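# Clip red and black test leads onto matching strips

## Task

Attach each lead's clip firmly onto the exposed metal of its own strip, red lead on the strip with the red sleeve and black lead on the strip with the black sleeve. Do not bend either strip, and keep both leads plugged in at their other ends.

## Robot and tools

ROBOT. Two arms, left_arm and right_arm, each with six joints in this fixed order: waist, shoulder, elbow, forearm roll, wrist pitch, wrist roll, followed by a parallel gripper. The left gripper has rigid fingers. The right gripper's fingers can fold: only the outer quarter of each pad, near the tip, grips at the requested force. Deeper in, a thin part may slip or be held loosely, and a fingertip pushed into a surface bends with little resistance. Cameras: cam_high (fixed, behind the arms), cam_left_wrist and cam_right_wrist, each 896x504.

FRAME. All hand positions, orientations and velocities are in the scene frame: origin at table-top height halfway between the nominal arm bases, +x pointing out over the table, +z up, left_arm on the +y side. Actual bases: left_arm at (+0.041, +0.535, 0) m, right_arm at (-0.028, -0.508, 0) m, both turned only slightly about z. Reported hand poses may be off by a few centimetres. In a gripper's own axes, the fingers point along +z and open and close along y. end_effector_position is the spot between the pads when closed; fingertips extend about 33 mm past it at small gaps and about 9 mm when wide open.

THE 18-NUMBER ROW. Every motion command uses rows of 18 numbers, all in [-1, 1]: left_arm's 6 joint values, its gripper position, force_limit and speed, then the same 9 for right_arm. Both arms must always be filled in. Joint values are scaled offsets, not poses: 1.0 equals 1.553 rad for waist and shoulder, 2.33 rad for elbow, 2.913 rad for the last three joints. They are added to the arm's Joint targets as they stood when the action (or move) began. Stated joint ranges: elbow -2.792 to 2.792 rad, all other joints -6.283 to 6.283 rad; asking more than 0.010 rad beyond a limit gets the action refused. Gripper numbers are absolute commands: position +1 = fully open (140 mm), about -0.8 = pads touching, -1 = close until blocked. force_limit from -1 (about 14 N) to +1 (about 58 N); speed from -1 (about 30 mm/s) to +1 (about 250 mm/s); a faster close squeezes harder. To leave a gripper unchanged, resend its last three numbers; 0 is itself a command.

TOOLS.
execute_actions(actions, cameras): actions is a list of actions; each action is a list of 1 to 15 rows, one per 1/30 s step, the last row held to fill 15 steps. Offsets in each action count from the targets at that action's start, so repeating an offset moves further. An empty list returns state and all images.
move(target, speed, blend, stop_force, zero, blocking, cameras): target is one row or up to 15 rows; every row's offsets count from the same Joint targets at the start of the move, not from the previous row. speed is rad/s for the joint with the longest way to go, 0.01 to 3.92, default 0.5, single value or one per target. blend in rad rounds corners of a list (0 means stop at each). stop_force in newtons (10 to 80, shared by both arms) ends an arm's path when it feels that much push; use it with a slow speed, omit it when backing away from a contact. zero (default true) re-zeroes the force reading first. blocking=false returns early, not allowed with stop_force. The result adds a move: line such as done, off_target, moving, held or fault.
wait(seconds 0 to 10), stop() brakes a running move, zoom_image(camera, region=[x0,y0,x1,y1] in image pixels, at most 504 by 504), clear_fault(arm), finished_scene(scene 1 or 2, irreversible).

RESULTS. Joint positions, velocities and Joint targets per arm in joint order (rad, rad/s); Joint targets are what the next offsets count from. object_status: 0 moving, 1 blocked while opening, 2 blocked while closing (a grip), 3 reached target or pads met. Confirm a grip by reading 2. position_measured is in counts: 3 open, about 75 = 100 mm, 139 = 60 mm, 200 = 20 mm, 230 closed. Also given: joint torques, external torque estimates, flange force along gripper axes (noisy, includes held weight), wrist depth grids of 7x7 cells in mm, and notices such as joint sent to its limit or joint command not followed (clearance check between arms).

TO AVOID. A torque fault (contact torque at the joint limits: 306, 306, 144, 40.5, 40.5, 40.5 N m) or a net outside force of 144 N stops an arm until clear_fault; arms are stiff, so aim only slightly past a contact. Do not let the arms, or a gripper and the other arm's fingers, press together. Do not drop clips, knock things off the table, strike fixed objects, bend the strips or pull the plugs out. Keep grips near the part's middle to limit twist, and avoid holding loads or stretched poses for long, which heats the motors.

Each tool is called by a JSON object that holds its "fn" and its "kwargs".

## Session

{"fn": "execute_actions", "kwargs": {"actions": []}}

{"fn": "zoom_image", "kwargs": {"camera": "cam_high", "region": [330, 60, 530, 220]}}

Scene clock: 0.00 s.
left_arm: end_effector_position=(+0.1209, +1.0633, +0.1627) position_measured=3 object_status=3 end_effector_quat_wxyz=(-0.010, +0.105, +0.994, -0.025) | right_arm: end_effector_position=(+0.6421, -1.0097, +0.2871) position_measured=3 object_status=3 end_effector_quat_wxyz=(-0.129, +0.820, -0.225, +0.511)
Joint positions: left_arm=[1.335 0.103 1.981 0.016 1.11 -0.021] | right_arm=[-1.014 0.259 1.915 1.467 0.832 0.101]
Joint velocities: within noise
Joint torques (N m): no reading
External joint torques (N m): no reading
Flange force (N): no reading
Wrist depth (mm): cam_left_wrist=[277 274 273 269 267 266 263 / 288 284 282 281 279 276 270 / 300 298 296 292 290 289 286 / 313 305 307 305 301 298 294 / - 110 322 317 317 133 307 / - 339 337 334 329 132 91 / - 358 354 353 346 342 -] | cam_right_wrist=[3274 2911 2943 3011 870 2278 1858 / 3493 2911 3046 4158 757 - - / - 3969 4440 639 612 - - / 4596 - 809 615 535 442 - / 4596 122 - - 455 138 114 / - 105 - 530 - 377 102 / - - - - 395 - -]
Joint targets: left_arm=[1.335 0.103 1.981 0.016 1.110 -0.021] | right_arm=[-1.014 0.259 1.915 1.467 0.832 0.101]
Tool commands: left_gripper/position=+1.0 left_gripper/force_limit=+1.0 left_gripper/speed=+1.0 right_gripper/position=+1.0 right_gripper/force_limit=+1.0 right_gripper/speed=+1.0
camera_calibration:
cam_left_wrist: T_world_to_cam=[[0.150458, 0.987921, -0.0370843, -1.05565], [0.960869, -0.137308, 0.240576, 0.0111164], [0.232578, -0.0718298, -0.969922, 0.351432], [0, 0, 0, 1]] pos_world=[0.0664143, 1.06967, 0.299039]
cam_right_wrist: T_world_to_cam=[[-0.239865, -0.856697, -0.456656, -0.570886], [-0.605923, 0.499632, -0.619052, 1.08751], [0.7585, 0.128209, -0.638937, -0.0318878], [0, 0, 0, 1]] pos_world=[0.5462, -1.02834, 0.392154]

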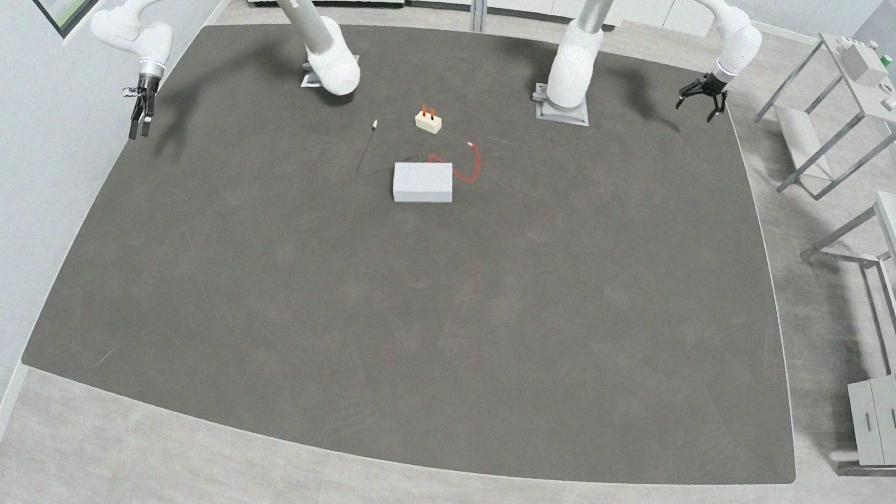

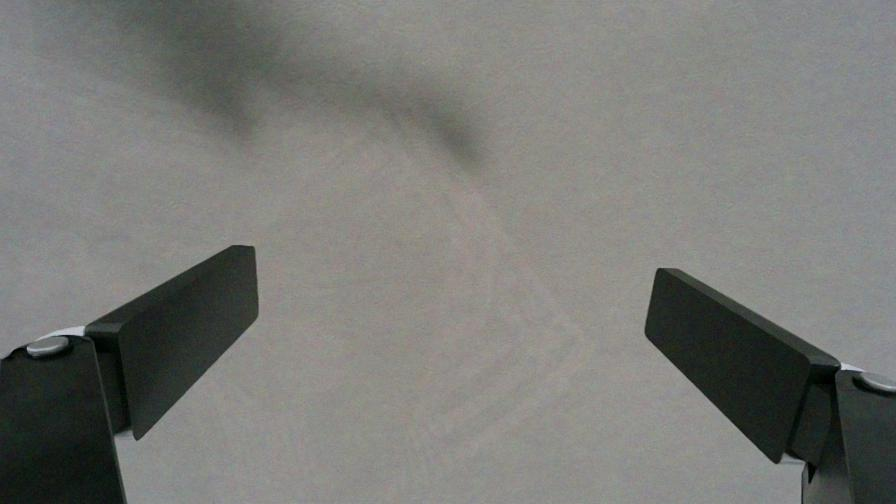

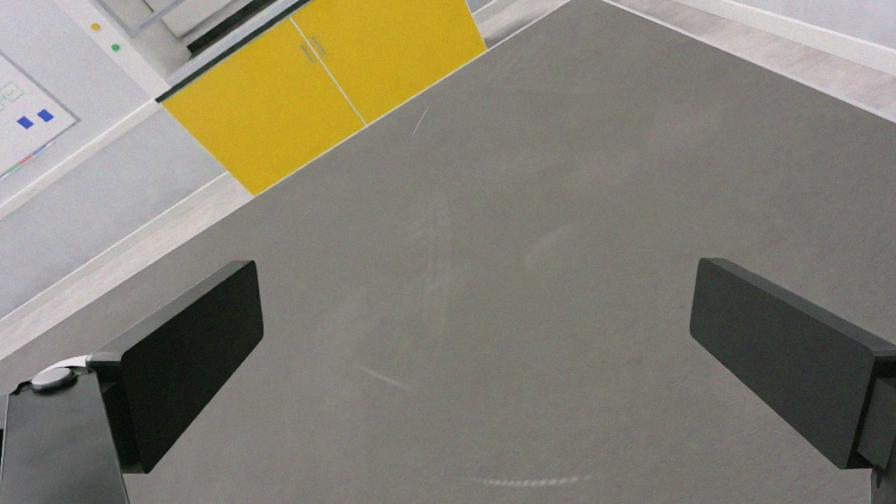

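Scaled by 2.520 from the camera's 896x504 image, which has a finer 1280x720 frame.

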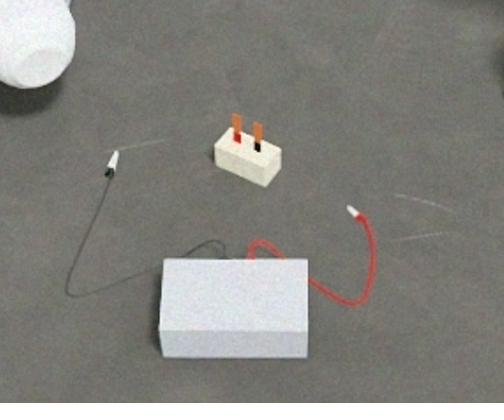

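{"fn": "move", "kwargs": {"target": [-0.8596, -0.1243, -0.1476, -0.0055, 0.1658, 0.5221, -0.34, -1, -1, 0.5795, -0.3577, -0.0108, -0.5036, 0.2459, -0.2465, -0.42, -1, -1], "speed": 0.7}}

Scene clock: 103.70 s.
left_arm: end_effector_position=(+0.5441, +0.5753, +0.4507) position_measured=172 object_status=3 end_effector_quat_wxyz=(+0.000, +0.999, +0.042, +0.001) | right_arm: end_effector_position=(+0.3516, -0.5042, +0.4007) position_measured=182 object_status=0 end_effector_quat_wxyz=(+0.000, +0.495, +0.869, +0.000)
Joint positions: left_arm=[0 -0.09 1.637 0 1.593 1.499] | right_arm=[-0.113 -0.297 1.889 0 1.548 -0.617]
Joint torques (N m): left_arm=[2.1 -39.97 -39.72 4.29 0.04 0.4] | right_arm=[-1.89 -9.48 -40.38 4.55 0.38 -0.57]
External joint torques (N m): left_arm=[-2.03 6.88 -2.55 0.05 -0.1 -0.4] | right_arm=[1.84 -2.32 -2.16 -0.14 -0.36 0.57]
Flange force (N): left_arm=[14.5 4.9 -4.7] | right_arm=[5.8 2.6 -3.2]
Wrist depth (mm): cam_left_wrist=[525 526 512 517 529 532 545 / 539 535 545 547 552 558 558 / - 569 570 556 570 576 570 / 602 587 580 596 602 615 544 / - 93 95 626 113 617 645 / - - - 663 75 96 - / - 71 - 643 - - 64] | cam_right_wrist=[366 473 - - 488 - - / 516 - - - 496 - - / - - 517 574 523 530 549 / - - 591 172 - 555 556 / - - 98 110 117 - 577 / - 78 89 - - - - / - - - - - - -]
Joint targets: left_arm=[0.000 -0.090 1.637 0.000 1.593 1.499] | right_arm=[-0.113 -0.297 1.889 0.000 1.548 -0.617]
move: done

{"fn": "move", "kwargs": {"target": [-0.67156, 0.00079, 0.00013, 0, 0.00002, 0.48558, -0.34, -1, -1, 0.47651, 0.00032, 0.0004, 0, 0.00006, 0, -0.42, -1, -1], "speed": 0.7, "cameras": ["all"]}}

{"fn": "zoom_image", "kwargs": {"camera": "cam_high", "region": [360, 80, 500, 200]}}

Scene clock: 112.17 s.
left_arm: end_effector_position=(+0.3296, +0.1204, +0.4499) position_measured=172 object_status=3 end_effector_quat_wxyz=(+0.000, -0.374, +0.927, +0.000) | right_arm: end_effector_position=(+0.2499, -0.2493, +0.4000) position_measured=182 object_status=3 end_effector_quat_wxyz=(+0.000, +0.148, +0.989, +0.000)
Joint positions: left_arm=[-1.044 -0.089 1.638 0 1.593 2.914] | right_arm=[0.627 -0.296 1.89 0 1.548 -0.617]
Joint torques (N m): left_arm=[1.74 -40.19 -39.73 4.24 0.13 0.27] | right_arm=[-1.55 -9.67 -40.44 4.53 0.4 -0.48]
External joint torques (N m): left_arm=[-1.69 7.25 -2.42 0.03 -0.15 -0.27] | right_arm=[1.53 -2.02 -2.15 -0.11 -0.39 0.48]
Flange force (N): left_arm=[6.2 -14.2 -4.4] | right_arm=[4.7 2.4 -3.2]
Wrist depth (mm): cam_left_wrist=[517 518 521 518 529 537 534 / - 560 544 548 550 557 538 / - 539 569 570 575 575 548 / 582 - 572 589 - 598 476 / 613 599 94 625 116 635 446 / - - - 652 75 96 437 / - 71 - 690 - - 67] | cam_right_wrist=[363 475 - - 510 495 489 / 527 521 - - 494 489 - / 563 - - - - 529 543 / - - - 566 - 557 540 / 554 - 98 111 111 102 509 / - 78 89 - - - 521 / - - - - - - -]
Joint targets: left_arm=[-1.044 -0.089 1.638 0.000 1.593 2.914] | right_arm=[0.627 -0.296 1.890 0.000 1.548 -0.617]
move: done
camera_calibration:
cam_left_wrist: T_world_to_cam=[[-0.735075, 0.677841, 0.014, 0.161379], [0.6575, 0.707675, 0.258631, -0.397915], [0.165403, 0.199318, -0.965875, 0.501434], [0, 0, 0, 1]] pos_world=[0.297316, 0.0722608, 0.584976]
cam_right_wrist: T_world_to_cam=[[0.307342, 0.951591, -0.00397419, 0.171037], [0.915082, -0.294399, 0.275596, -0.396012], [0.261085, -0.0883389, -0.961265, 0.439572], [0, 0, 0, 1]] pos_world=[0.195051, -0.240511, 0.532365]

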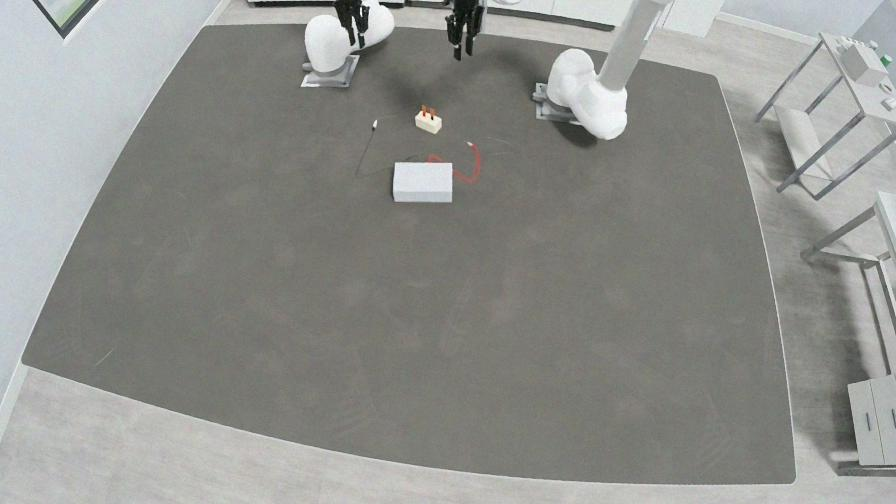

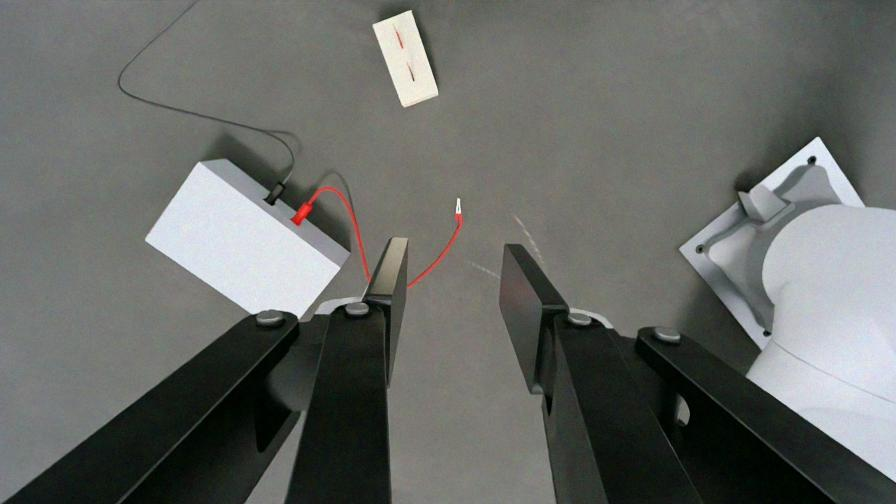

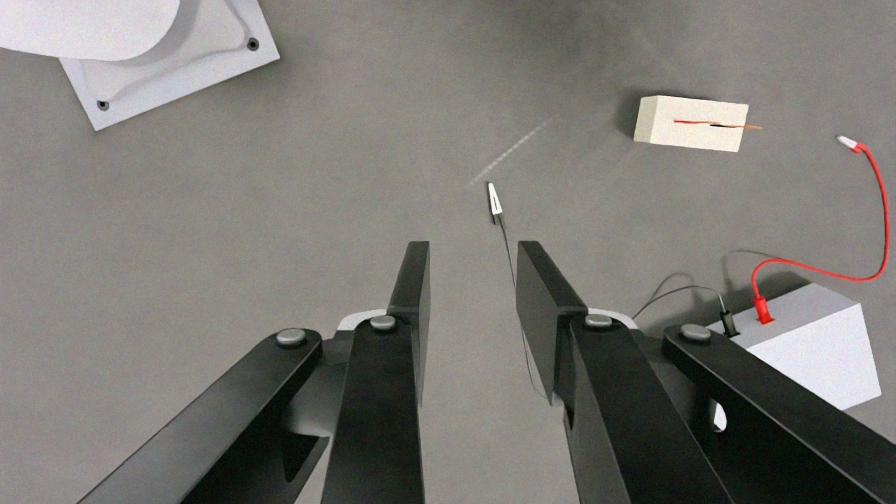

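Scaled by 3.600 from the camera's 896x504 image, which has a finer 1280x720 frame.

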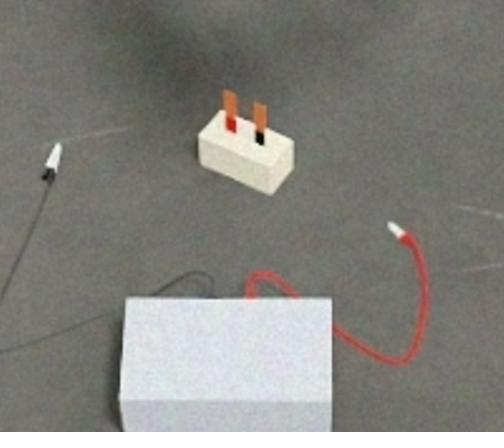

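{"fn": "zoom_image", "kwargs": {"camera": "cam_left_wrist", "region": [435, 185, 485, 235]}}

{"fn": "zoom_image", "kwargs": {"camera": "cam_right_wrist", "region": [470, 170, 530, 240]}}

{"fn": "zoom_image", "kwargs": {"camera": "cam_left_wrist", "region": [365, 0, 445, 115]}}

{"fn": "zoom_image", "kwargs": {"camera": "cam_right_wrist", "region": [625, 85, 775, 160]}}

Scaled by 10.080 from the camera's 896x504 image, which has a finer 1280x720 frame.

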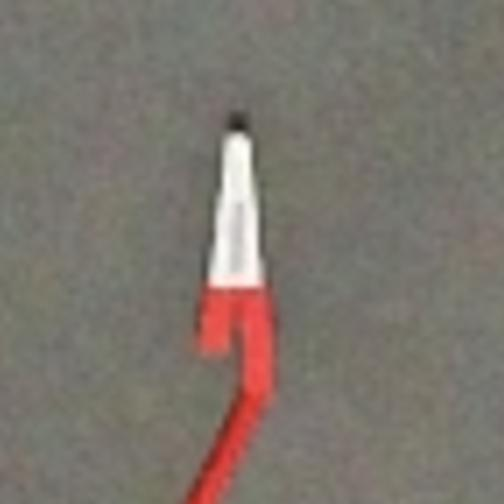

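Scaled by 7.200 from the camera's 896x504 image, which has a finer 1280x720 frame.

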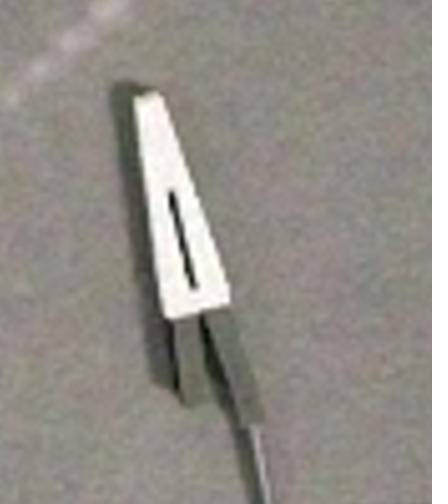

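Scaled by 4.383 from the camera's 896x504 image, which has a finer 1280x720 frame.

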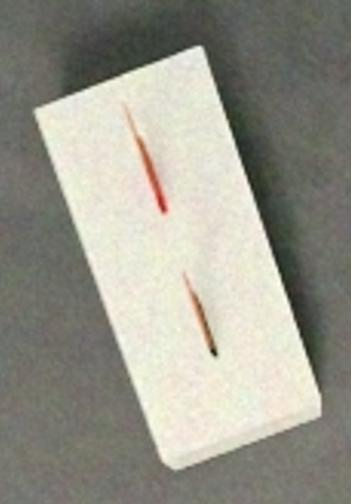

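Scaled by 3.360 from the camera's 896x504 image, which has a finer 1280x720 frame.

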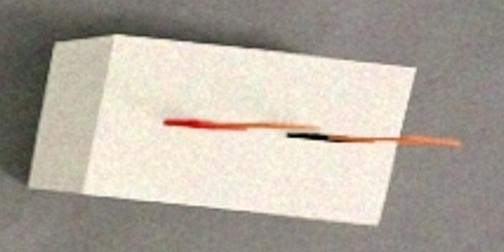

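{"fn": "move", "kwargs": {"target": [0.07489, 0.09029, 0.229, 0, -0.23145, 0.01722, -0.34, -1, -1, -0.03367, 0.19933, 0.13767, 0, -0.21635, -0.09048, -0.42, -1, -1], "speed": 0.5, "cameras": ["cam_left_wrist", "cam_right_wrist"]}}

{"fn": "zoom_image", "kwargs": {"camera": "cam_left_wrist", "region": [340, 60, 580, 300]}}

{"fn": "zoom_image", "kwargs": {"camera": "cam_right_wrist", "region": [340, 60, 580, 300]}}

Scene clock: 243.57 s.
left_arm: end_effector_position=(+0.3590, +0.1783, +0.1002) position_measured=172 object_status=3 end_effector_quat_wxyz=(+0.000, -0.405, +0.914, +0.000) | right_arm: end_effector_position=(+0.3239, -0.2220, +0.1001) position_measured=182 object_status=3 end_effector_quat_wxyz=(+0.000, +0.043, +0.999, +0.000)
Joint positions: left_arm=[-0.927 0.051 2.171 0 0.919 2.964] | right_arm=[0.575 0.013 2.211 0 0.918 -0.88]
Joint torques (N m): left_arm=[2.55 -45.8 -31.55 3.37 0.2 0.35] | right_arm=[-1.74 -31.7 -32.15 3.7 0.15 -0.31]
External joint torques (N m): left_arm=[-2.51 6.73 -2.05 0.04 -0.22 -0.35] | right_arm=[1.77 -3.39 -1.67 -0.2 -0.12 0.31]
Flange force (N): left_arm=[7.4 -12.7 6.4] | right_arm=[4.9 1.6 -5.5]
Wrist depth (mm): cam_left_wrist=[207 209 210 212 213 214 216 / 215 218 218 220 223 223 225 / 226 227 229 231 231 234 235 / 213 236 239 238 241 244 247 / 186 228 96 252 122 255 259 / - - - 266 75 96 271 / - 71 - 279 - - 67] | cam_right_wrist=[- - - 214 216 218 218 / - 227 227 228 225 224 222 / 237 - 233 231 234 232 231 / 243 248 - 243 243 244 246 / 256 253 98 251 113 253 255 / 264 78 89 266 - - 260 / - - - 279 - - -]
Joint targets: left_arm=[-0.927 0.051 2.171 0.000 0.919 2.964] | right_arm=[0.575 0.013 2.211 0.000 0.918 -0.880]
move: done
camera_calibration:
cam_left_wrist: T_world_to_cam=[[-0.778069, 0.628029, 0.0137285, 0.17292], [0.609481, 0.749435, 0.258612, -0.357928], [0.152127, 0.209585, -0.965884, 0.150211], [0, 0, 0, 1]] pos_world=[0.329843, 0.128163, 0.235277]
cam_right_wrist: T_world_to_cam=[[0.101233, 0.994855, -0.0040402, 0.197491], [0.956468, -0.0962083, 0.275521, -0.342474], [0.273715, -0.0317563, -0.961286, 0.142838], [0, 0, 0, 1]] pos_world=[0.268476, -0.224887, 0.232465]
Images, in order (width x height): cam_left_wrist 896x504, cam_right_wrist 896x504.

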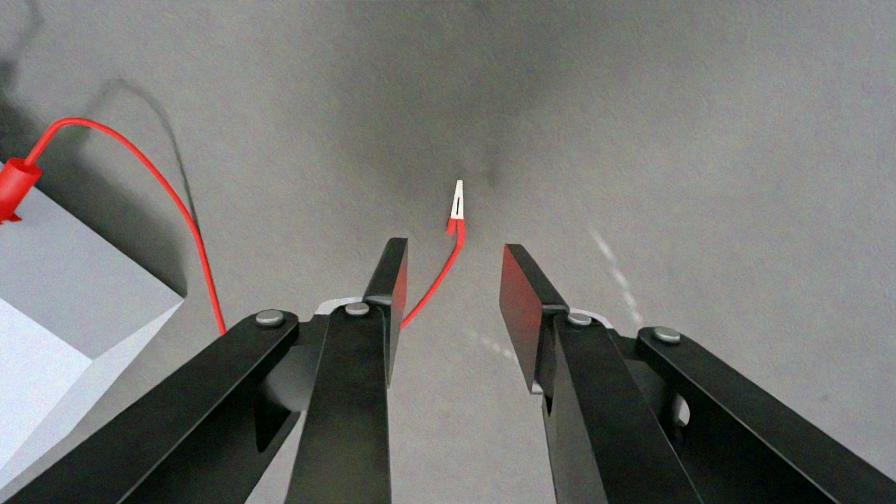

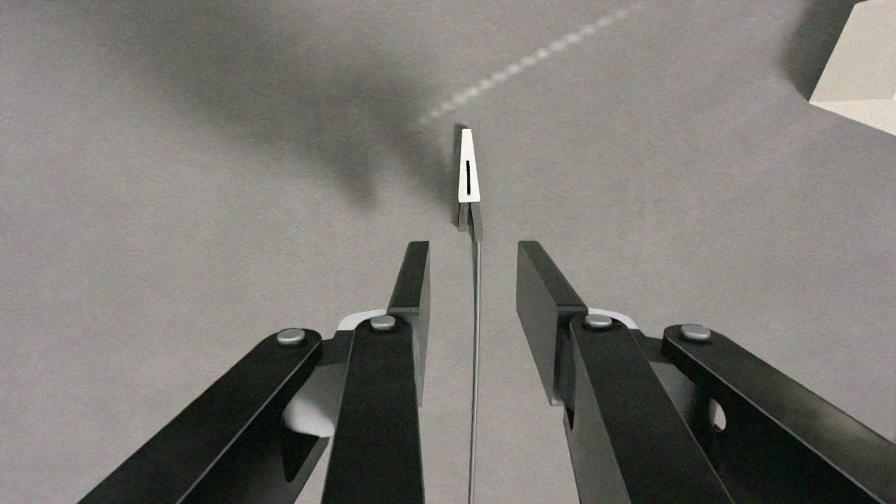

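Scaled by 2.100 from the camera's 896x504 image, which has a finer 1280x720 frame.

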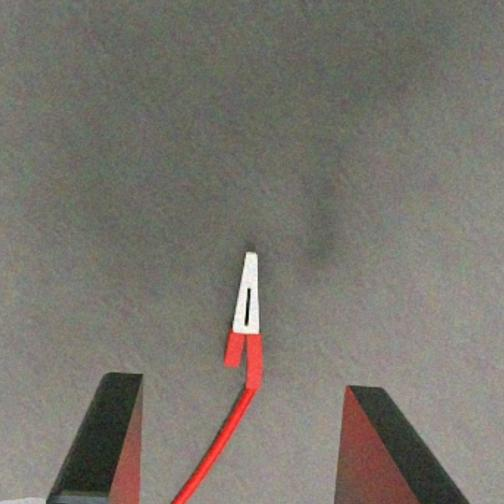

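Scaled by 2.100 from the camera's 896x504 image, which has a finer 1280x720 frame.

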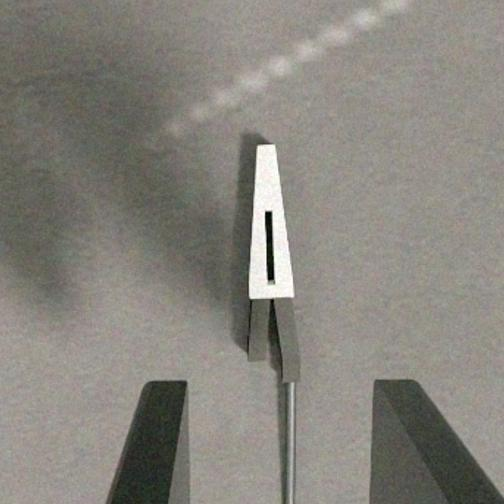

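{"fn": "move", "kwargs": {"target": [0.003189, 0.052434, 0.026425, 0, -0.049091, 0.002899, -0.34, -1, -1, 0.003563, 0.054842, 0.026752, 0, -0.050636, 0.001899, -0.42, -1, -1], "speed": 0.06, "cameras": ["cam_left_wrist", "cam_right_wrist"]}}

{"fn": "zoom_image", "kwargs": {"camera": "cam_left_wrist", "region": [390, 150, 540, 300]}}

{"fn": "zoom_image", "kwargs": {"camera": "cam_right_wrist", "region": [390, 120, 540, 270]}}

Scene clock: 344.87 s.
left_arm: end_effector_position=(+0.3591, +0.1820, +0.0357) position_measured=172 object_status=3 end_effector_quat_wxyz=(+0.000, -0.403, +0.915, +0.000) | right_arm: end_effector_position=(+0.3206, -0.2213, +0.0356) position_measured=182 object_status=3 end_effector_quat_wxyz=(+0.000, +0.043, +0.999, +0.000)
Joint positions: left_arm=[-0.922 0.132 2.233 0 0.776 2.972] | right_arm=[0.58 0.098 2.273 0 0.77 -0.875]
Joint torques (N m): left_arm=[2.47 -50.02 -27 2.93 0 0.34] | right_arm=[-1.65 -38.73 -28.25 3.3 1.04 -0.55]
External joint torques (N m): left_arm=[-2.41 6.57 -2.52 0.07 -0.02 -0.34] | right_arm=[1.78 -0.9 -1.24 -0.23 -1 0.55]
Flange force (N): left_arm=[7.0 -12.8 7.6] | right_arm=[2.9 4.4 -0.1]
Wrist depth (mm): cam_left_wrist=[150 151 152 153 155 155 156 / 157 158 159 160 161 162 163 / 163 164 165 167 168 169 171 / 171 172 173 173 174 178 177 / 177 178 96 183 117 185 188 / 180 - - 193 75 96 197 / - 71 - 203 - - 67] | cam_right_wrist=[- 157 157 157 157 156 156 / 163 - 164 163 163 163 163 / 170 170 170 168 170 170 169 / 177 178 177 174 175 177 176 / 184 184 99 118 113 183 184 / 192 82 89 191 - - 191 / - - - 201 - - -]
Joint targets: left_arm=[-0.922 0.133 2.233 0.000 0.776 2.972] | right_arm=[0.580 0.099 2.274 0.000 0.770 -0.875]
move: done
camera_calibration:
cam_left_wrist: T_world_to_cam=[[-0.775836, 0.630784, 0.0137488, 0.170307], [0.612133, 0.747259, 0.258646, -0.344681], [0.152876, 0.209083, -0.965874, 0.0869343], [0, 0, 0, 1]] pos_world=[0.329831, 0.131962, 0.170776]
cam_right_wrist: T_world_to_cam=[[0.101166, 0.994861, -0.00417239, 0.19681], [0.956502, -0.0961104, 0.275439, -0.321442], [0.273622, -0.031856, -0.96131, 0.0817695], [0, 0, 0, 1]] pos_world=[0.265175, -0.224088, 0.167964]
Images, in order (width x height): cam_left_wrist 896x504, cam_right_wrist 896x504.

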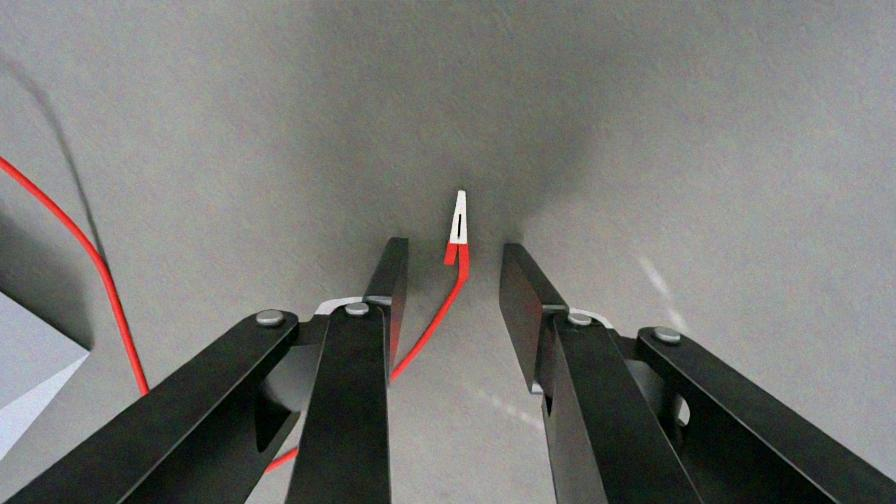

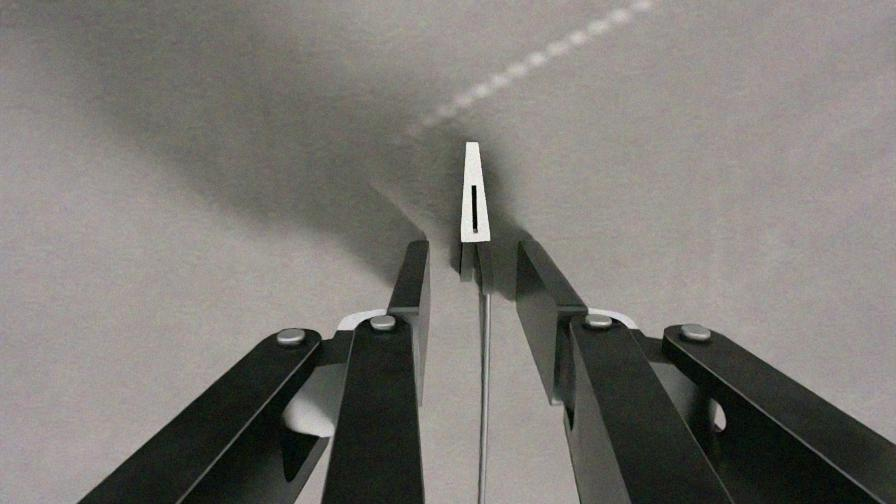

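Scaled by 3.360 from the camera's 896x504 image, which has a finer 1280x720 frame.

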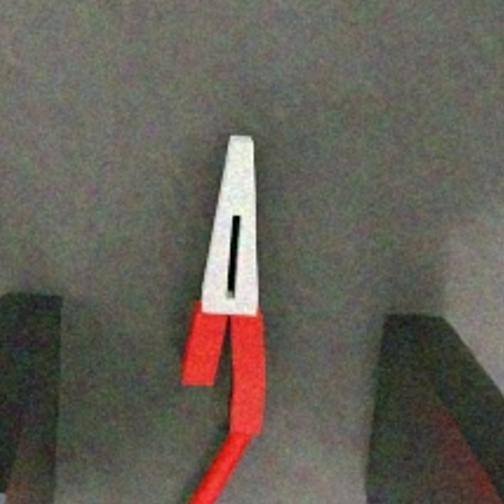

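Scaled by 3.360 from the camera's 896x504 image, which has a finer 1280x720 frame.

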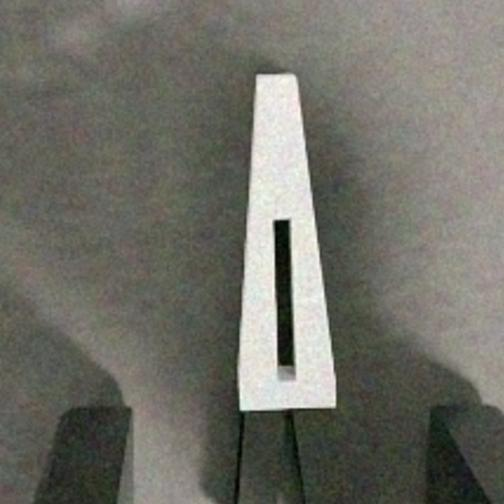

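{"fn": "move", "kwargs": {"target": [0, 0, 0, 0, 0, 0, -1, -1, -1, 0, 0, 0, 0, 0, 0, -1, -1, -1], "cameras": ["cam_left_wrist", "cam_right_wrist"]}}

{"fn": "zoom_image", "kwargs": {"camera": "cam_left_wrist", "region": [390, 150, 540, 300]}}

{"fn": "zoom_image", "kwargs": {"camera": "cam_right_wrist", "region": [390, 120, 540, 270]}}

Scene clock: 380.03 s.
left_arm: end_effector_position=(+0.3591, +0.1820, +0.0356) position_measured=220 object_status=0 end_effector_quat_wxyz=(+0.000, -0.403, +0.915, +0.000) | right_arm: end_effector_position=(+0.3206, -0.2213, +0.0355) position_measured=219 object_status=2 end_effector_quat_wxyz=(+0.000, +0.043, +0.999, +0.000)
Joint positions: left_arm=[-0.922 0.133 2.233 0 0.776 2.972] | right_arm=[0.58 0.099 2.274 0 0.77 -0.875]
Joint torques (N m): left_arm=[2.34 -50.39 -26.87 2.98 0.14 0.35] | right_arm=[-1.65 -35.2 -26.34 3.36 0.34 -0.54]
External joint torques (N m): left_arm=[-2.3 7.11 -2.54 0.01 -0.15 -0.35] | right_arm=[1.61 -4.7 -3.15 -0.3 -0.3 0.54]
Flange force (N): left_arm=[6.9 -13.6 8.7] | right_arm=[4.2 2.5 -9.0]
Wrist depth (mm): cam_left_wrist=[150 151 152 153 154 155 156 / 157 158 159 160 161 162 163 / 163 164 165 167 168 169 171 / 171 172 173 172 175 177 179 / 177 180 178 98 102 186 188 / 188 182 82 - 84 192 198 / - - - - - 67 206] | cam_right_wrist=[156 157 157 157 157 157 156 / 165 163 163 160 163 162 164 / 170 170 171 161 169 169 169 / 176 177 176 166 175 177 177 / - 184 180 111 114 182 184 / - 188 82 - - 76 193 / - - - - - - -]
Joint targets: left_arm=[-0.922 0.133 2.233 0.000 0.776 2.972] | right_arm=[0.580 0.099 2.274 0.000 0.770 -0.875]
move: done
camera_calibration:
cam_left_wrist: T_world_to_cam=[[-0.775836, 0.630784, 0.0137488, 0.170308], [0.612133, 0.747259, 0.258646, -0.344655], [0.152876, 0.209083, -0.965874, 0.0868377], [0, 0, 0, 1]] pos_world=[0.329831, 0.131962, 0.170676]
cam_right_wrist: T_world_to_cam=[[0.101166, 0.994861, -0.00417239, 0.19681], [0.956502, -0.0961104, 0.275439, -0.321414], [0.273622, -0.031856, -0.96131, 0.0816733], [0, 0, 0, 1]] pos_world=[0.265175, -0.224088, 0.167864]
Images, in order (width x height): cam_left_wrist 896x504, cam_right_wrist 896x504.

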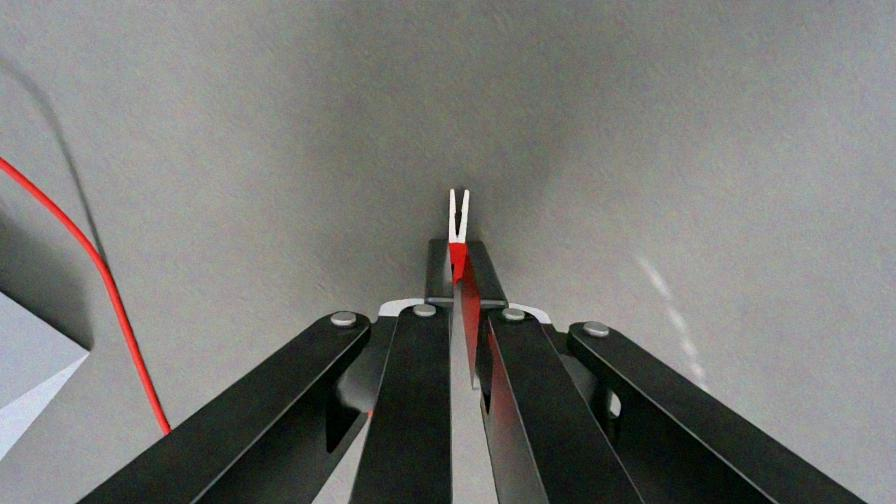

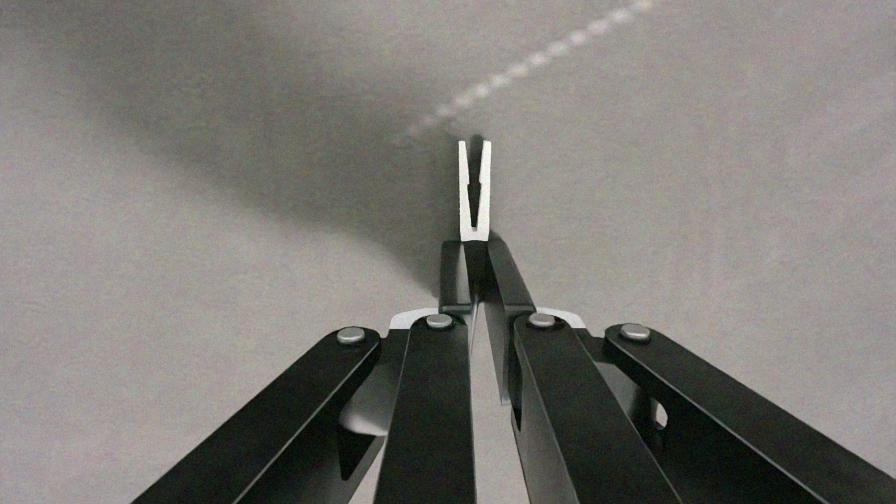

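Scaled by 3.360 from the camera's 896x504 image, which has a finer 1280x720 frame.

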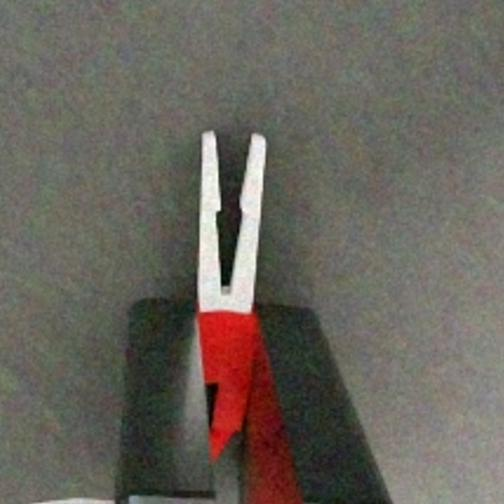

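Scaled by 3.360 from the camera's 896x504 image, which has a finer 1280x720 frame.

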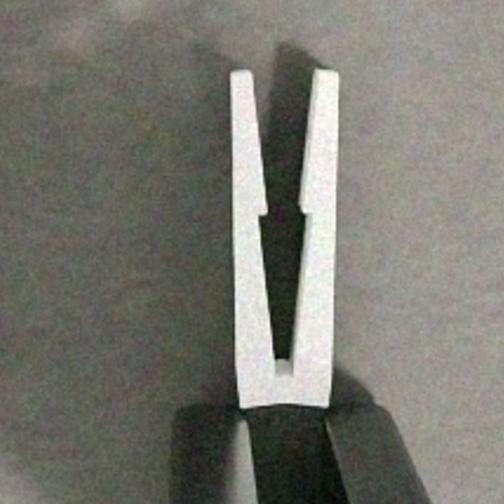

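{"fn": "move", "kwargs": {"target": [[0, -0.096228, -0.05198, 0, 0.092879, 0, -1, -1, -1, 0, -0.121652, -0.074458, 0, 0.124412, 0, -1, -1, -1], [0.188833, -0.074298, -0.057685, 0, 0.08575, 0.385269, -1, -1, -1, 0.091614, 0.050692, -0.195357, 0, 0.129234, -0.040432, -1, -1, -1]], "speed": [0.15, 0.4], "blend": [0.02, 0], "cameras": ["all"]}}

{"fn": "zoom_image", "kwargs": {"camera": "cam_high", "region": [360, 60, 520, 200]}}

Scene clock: 506.07 s.
left_arm: end_effector_position=(+0.4599, +0.2802, +0.1501) position_measured=220 object_status=2 end_effector_quat_wxyz=(+0.000, -0.001, +1.000, +0.000) | right_arm: end_effector_position=(+0.3995, -0.0593, +0.1999) position_measured=219 object_status=2 end_effector_quat_wxyz=(+0.000, -0.087, +0.996, +0.000)
Joint positions: left_arm=[-0.629 0.017 2.099 0 1.026 4.094] | right_arm=[0.722 0.177 1.818 0 1.147 -0.992]
Joint torques (N m): left_arm=[2.41 -45 -33.41 3.6 0.2 0.17] | right_arm=[-1.97 -54.01 -36.65 4.19 0.41 -0.53]
External joint torques (N m): left_arm=[-2.4 7.1 -2.67 0.09 -0.17 -0.17] | right_arm=[1.94 -3.8 -2.36 -0.16 -0.39 0.53]
Flange force (N): left_arm=[-10.4 -12.5 4.3] | right_arm=[3.4 2.4 -4.6]
Wrist depth (mm): cam_left_wrist=[254 254 255 256 258 260 262 / 263 264 266 267 269 271 272 / 274 275 277 277 281 284 285 / 283 284 291 288 294 297 299 / 227 276 298 98 302 307 313 / 236 234 82 - 84 323 329 / - - - - - 67 344] | cam_right_wrist=[314 317 - - 271 303 308 / - - 311 309 - - 321 / 337 337 - 332 333 332 - / 345 358 - 166 353 - 351 / - 365 - 111 106 - - / 385 - 82 - - 76 379 / - - - - - - -]
Joint targets: left_arm=[-0.629 0.017 2.099 0.000 1.026 4.095] | right_arm=[0.722 0.177 1.818 0.000 1.147 -0.993]
move: done
camera_calibration:
cam_left_wrist: T_world_to_cam=[[-0.0593987, 0.998136, 0.01404, -0.247538], [0.9644, 0.053749, 0.258927, -0.477045], [0.25769, 0.0289201, -0.965795, 0.163782], [0, 0, 0, 1]] pos_world=[0.403154, 0.26798, 0.285175]
cam_right_wrist: T_world_to_cam=[[-0.158133, 0.98741, -0.00395452, 0.131521], [0.949054, 0.153093, 0.275427, -0.408901], [0.272564, 0.0398009, -0.961314, 0.22794], [0, 0, 0, 1]] pos_world=[0.346738, -0.0763376, 0.332265]

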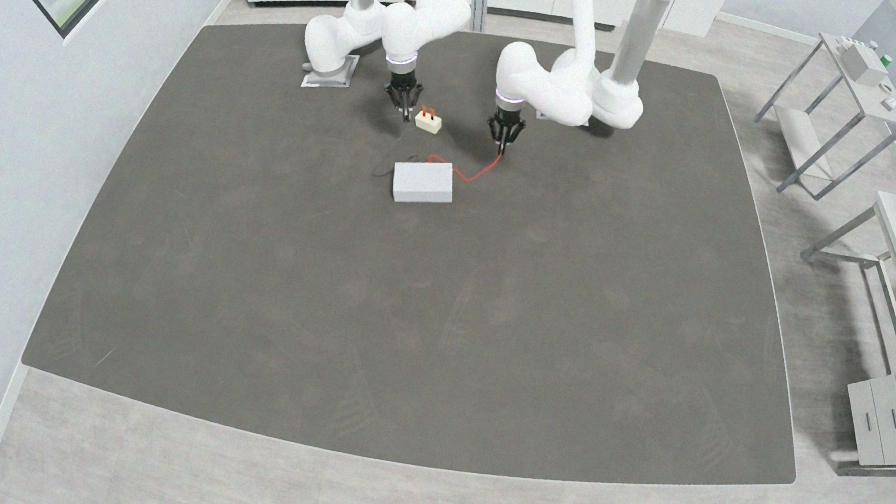

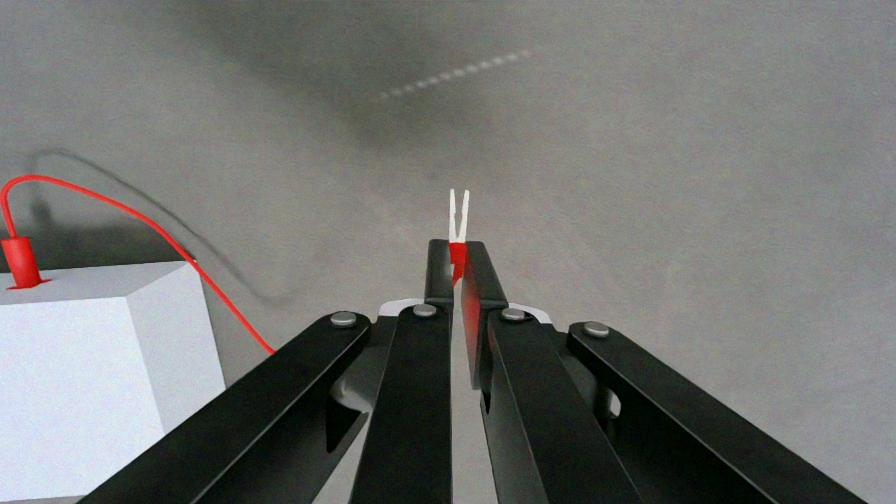

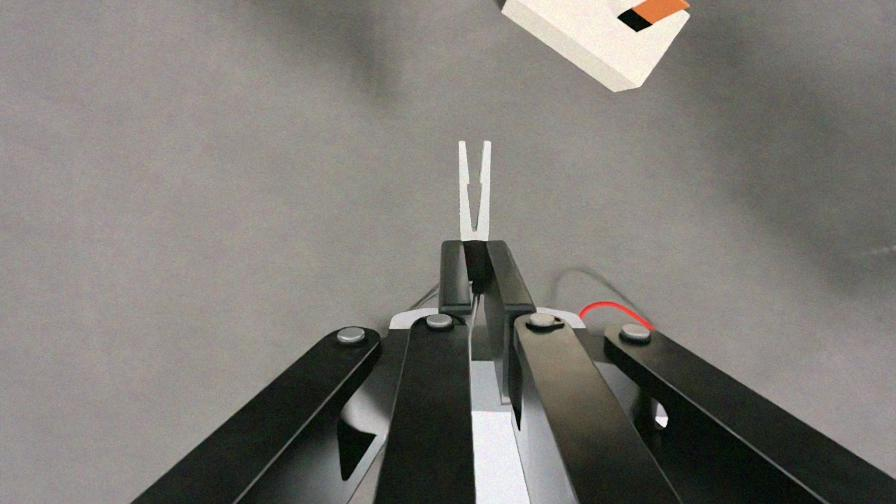

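Scaled by 3.150 from the camera's 896x504 image, which has a finer 1280x720 frame.

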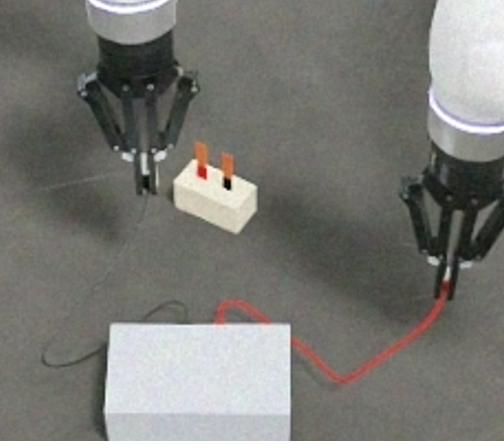

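{"fn": "move", "kwargs": {"target": [0, 0, 0, 0, 0, 0, -1, -1, -1, 0.158417, 0.058258, -0.049018, 0, 0.008149, -0.25706, -1, -1, -1], "speed": 0.4, "cameras": ["cam_high", "cam_right_wrist"]}}

{"fn": "zoom_image", "kwargs": {"camera": "cam_right_wrist", "region": [380, 0, 580, 250]}}

{"fn": "zoom_image", "kwargs": {"camera": "cam_high", "region": [390, 70, 480, 160]}}

Scene clock: 517.40 s.
left_arm: end_effector_position=(+0.4599, +0.2803, +0.1501) position_measured=220 object_status=2 end_effector_quat_wxyz=(+0.000, -0.001, +1.000, +0.000) | right_arm: end_effector_position=(+0.3099, +0.0818, +0.1997) position_measured=219 object_status=2 end_effector_quat_wxyz=(+0.000, -0.552, +0.834, +0.000)
Joint positions: left_arm=[-0.629 0.017 2.099 0 1.026 4.095] | right_arm=[0.968 0.268 1.704 0 1.17 -1.741]
Joint torques (N m): left_arm=[1.94 -44.61 -33.47 3.64 0.16 0.37] | right_arm=[-1.68 -63.71 -37.22 4.18 0.39 -0.42]
External joint torques (N m): left_arm=[-1.9 6.74 -2.48 0.03 -0.13 -0.37] | right_arm=[1.49 -2.74 -1.89 -0.17 -0.35 0.42]
Flange force (N): left_arm=[-10.0 -11.5 4.1] | right_arm=[0.1 2.8 -3.2]
Wrist depth (mm): cam_left_wrist=[251 254 255 256 258 261 262 / 262 264 266 267 270 270 270 / 274 276 277 278 282 286 288 / 284 285 291 287 294 298 299 / 228 265 298 98 302 311 314 / 237 233 82 - 83 325 329 / - - - - - 67 345] | cam_right_wrist=[314 310 308 262 310 307 - / 315 327 - 274 321 - - / 288 330 - 163 336 338 - / 279 339 - 164 349 - 350 / 287 307 - 110 122 359 - / 301 297 82 - - 76 - / - - - - - - -]
Joint targets: left_arm=[-0.629 0.017 2.099 0.000 1.026 4.095] | right_arm=[0.969 0.268 1.704 0.000 1.170 -1.741]
move: done
camera_calibration:
cam_right_wrist: T_world_to_cam=[[-0.91418, 0.405293, -0.00341417, 0.259799], [0.388753, 0.879194, 0.27548, -0.231112], [0.114652, 0.250511, -0.961301, 0.278281], [0, 0, 0, 1]] pos_world=[0.295443, 0.0281853, 0.332065]
Images, in order (width x height): cam_high 896x504, cam_right_wrist 896x504.

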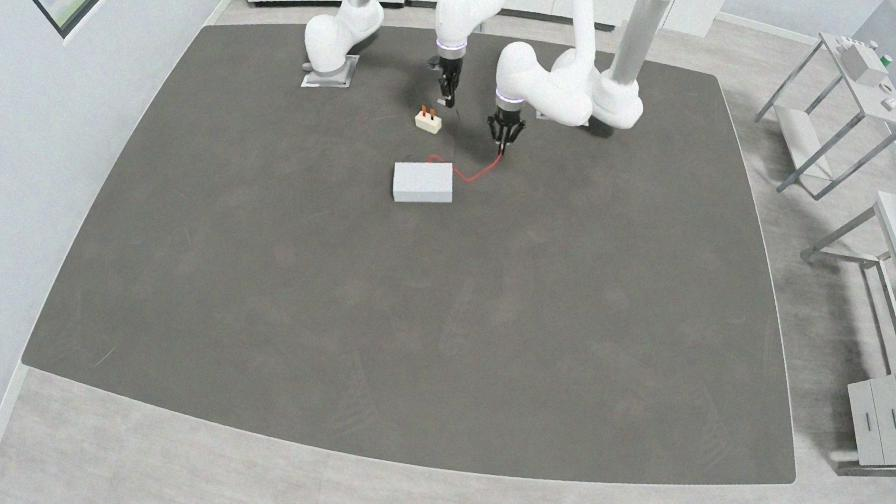

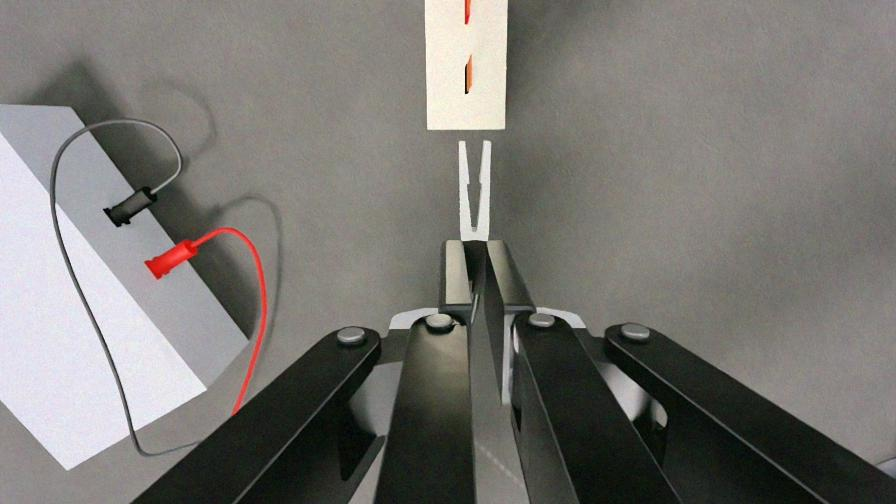

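Scaled by 2.016 from the camera's 896x504 image, which has a finer 1280x720 frame.

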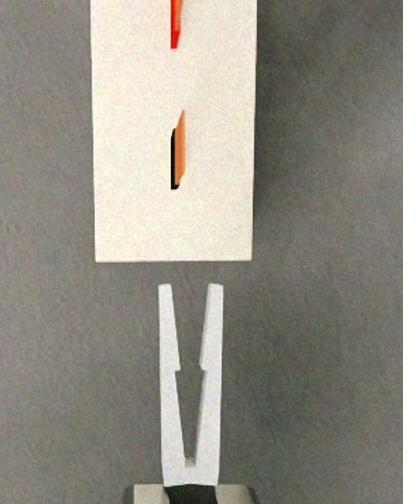

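Scaled by 5.600 from the camera's 896x504 image, which has a finer 1280x720 frame.

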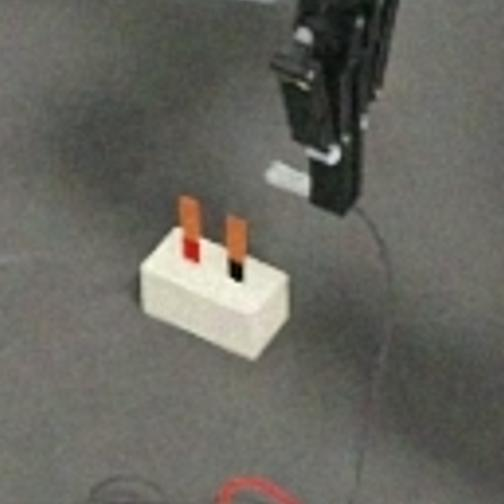

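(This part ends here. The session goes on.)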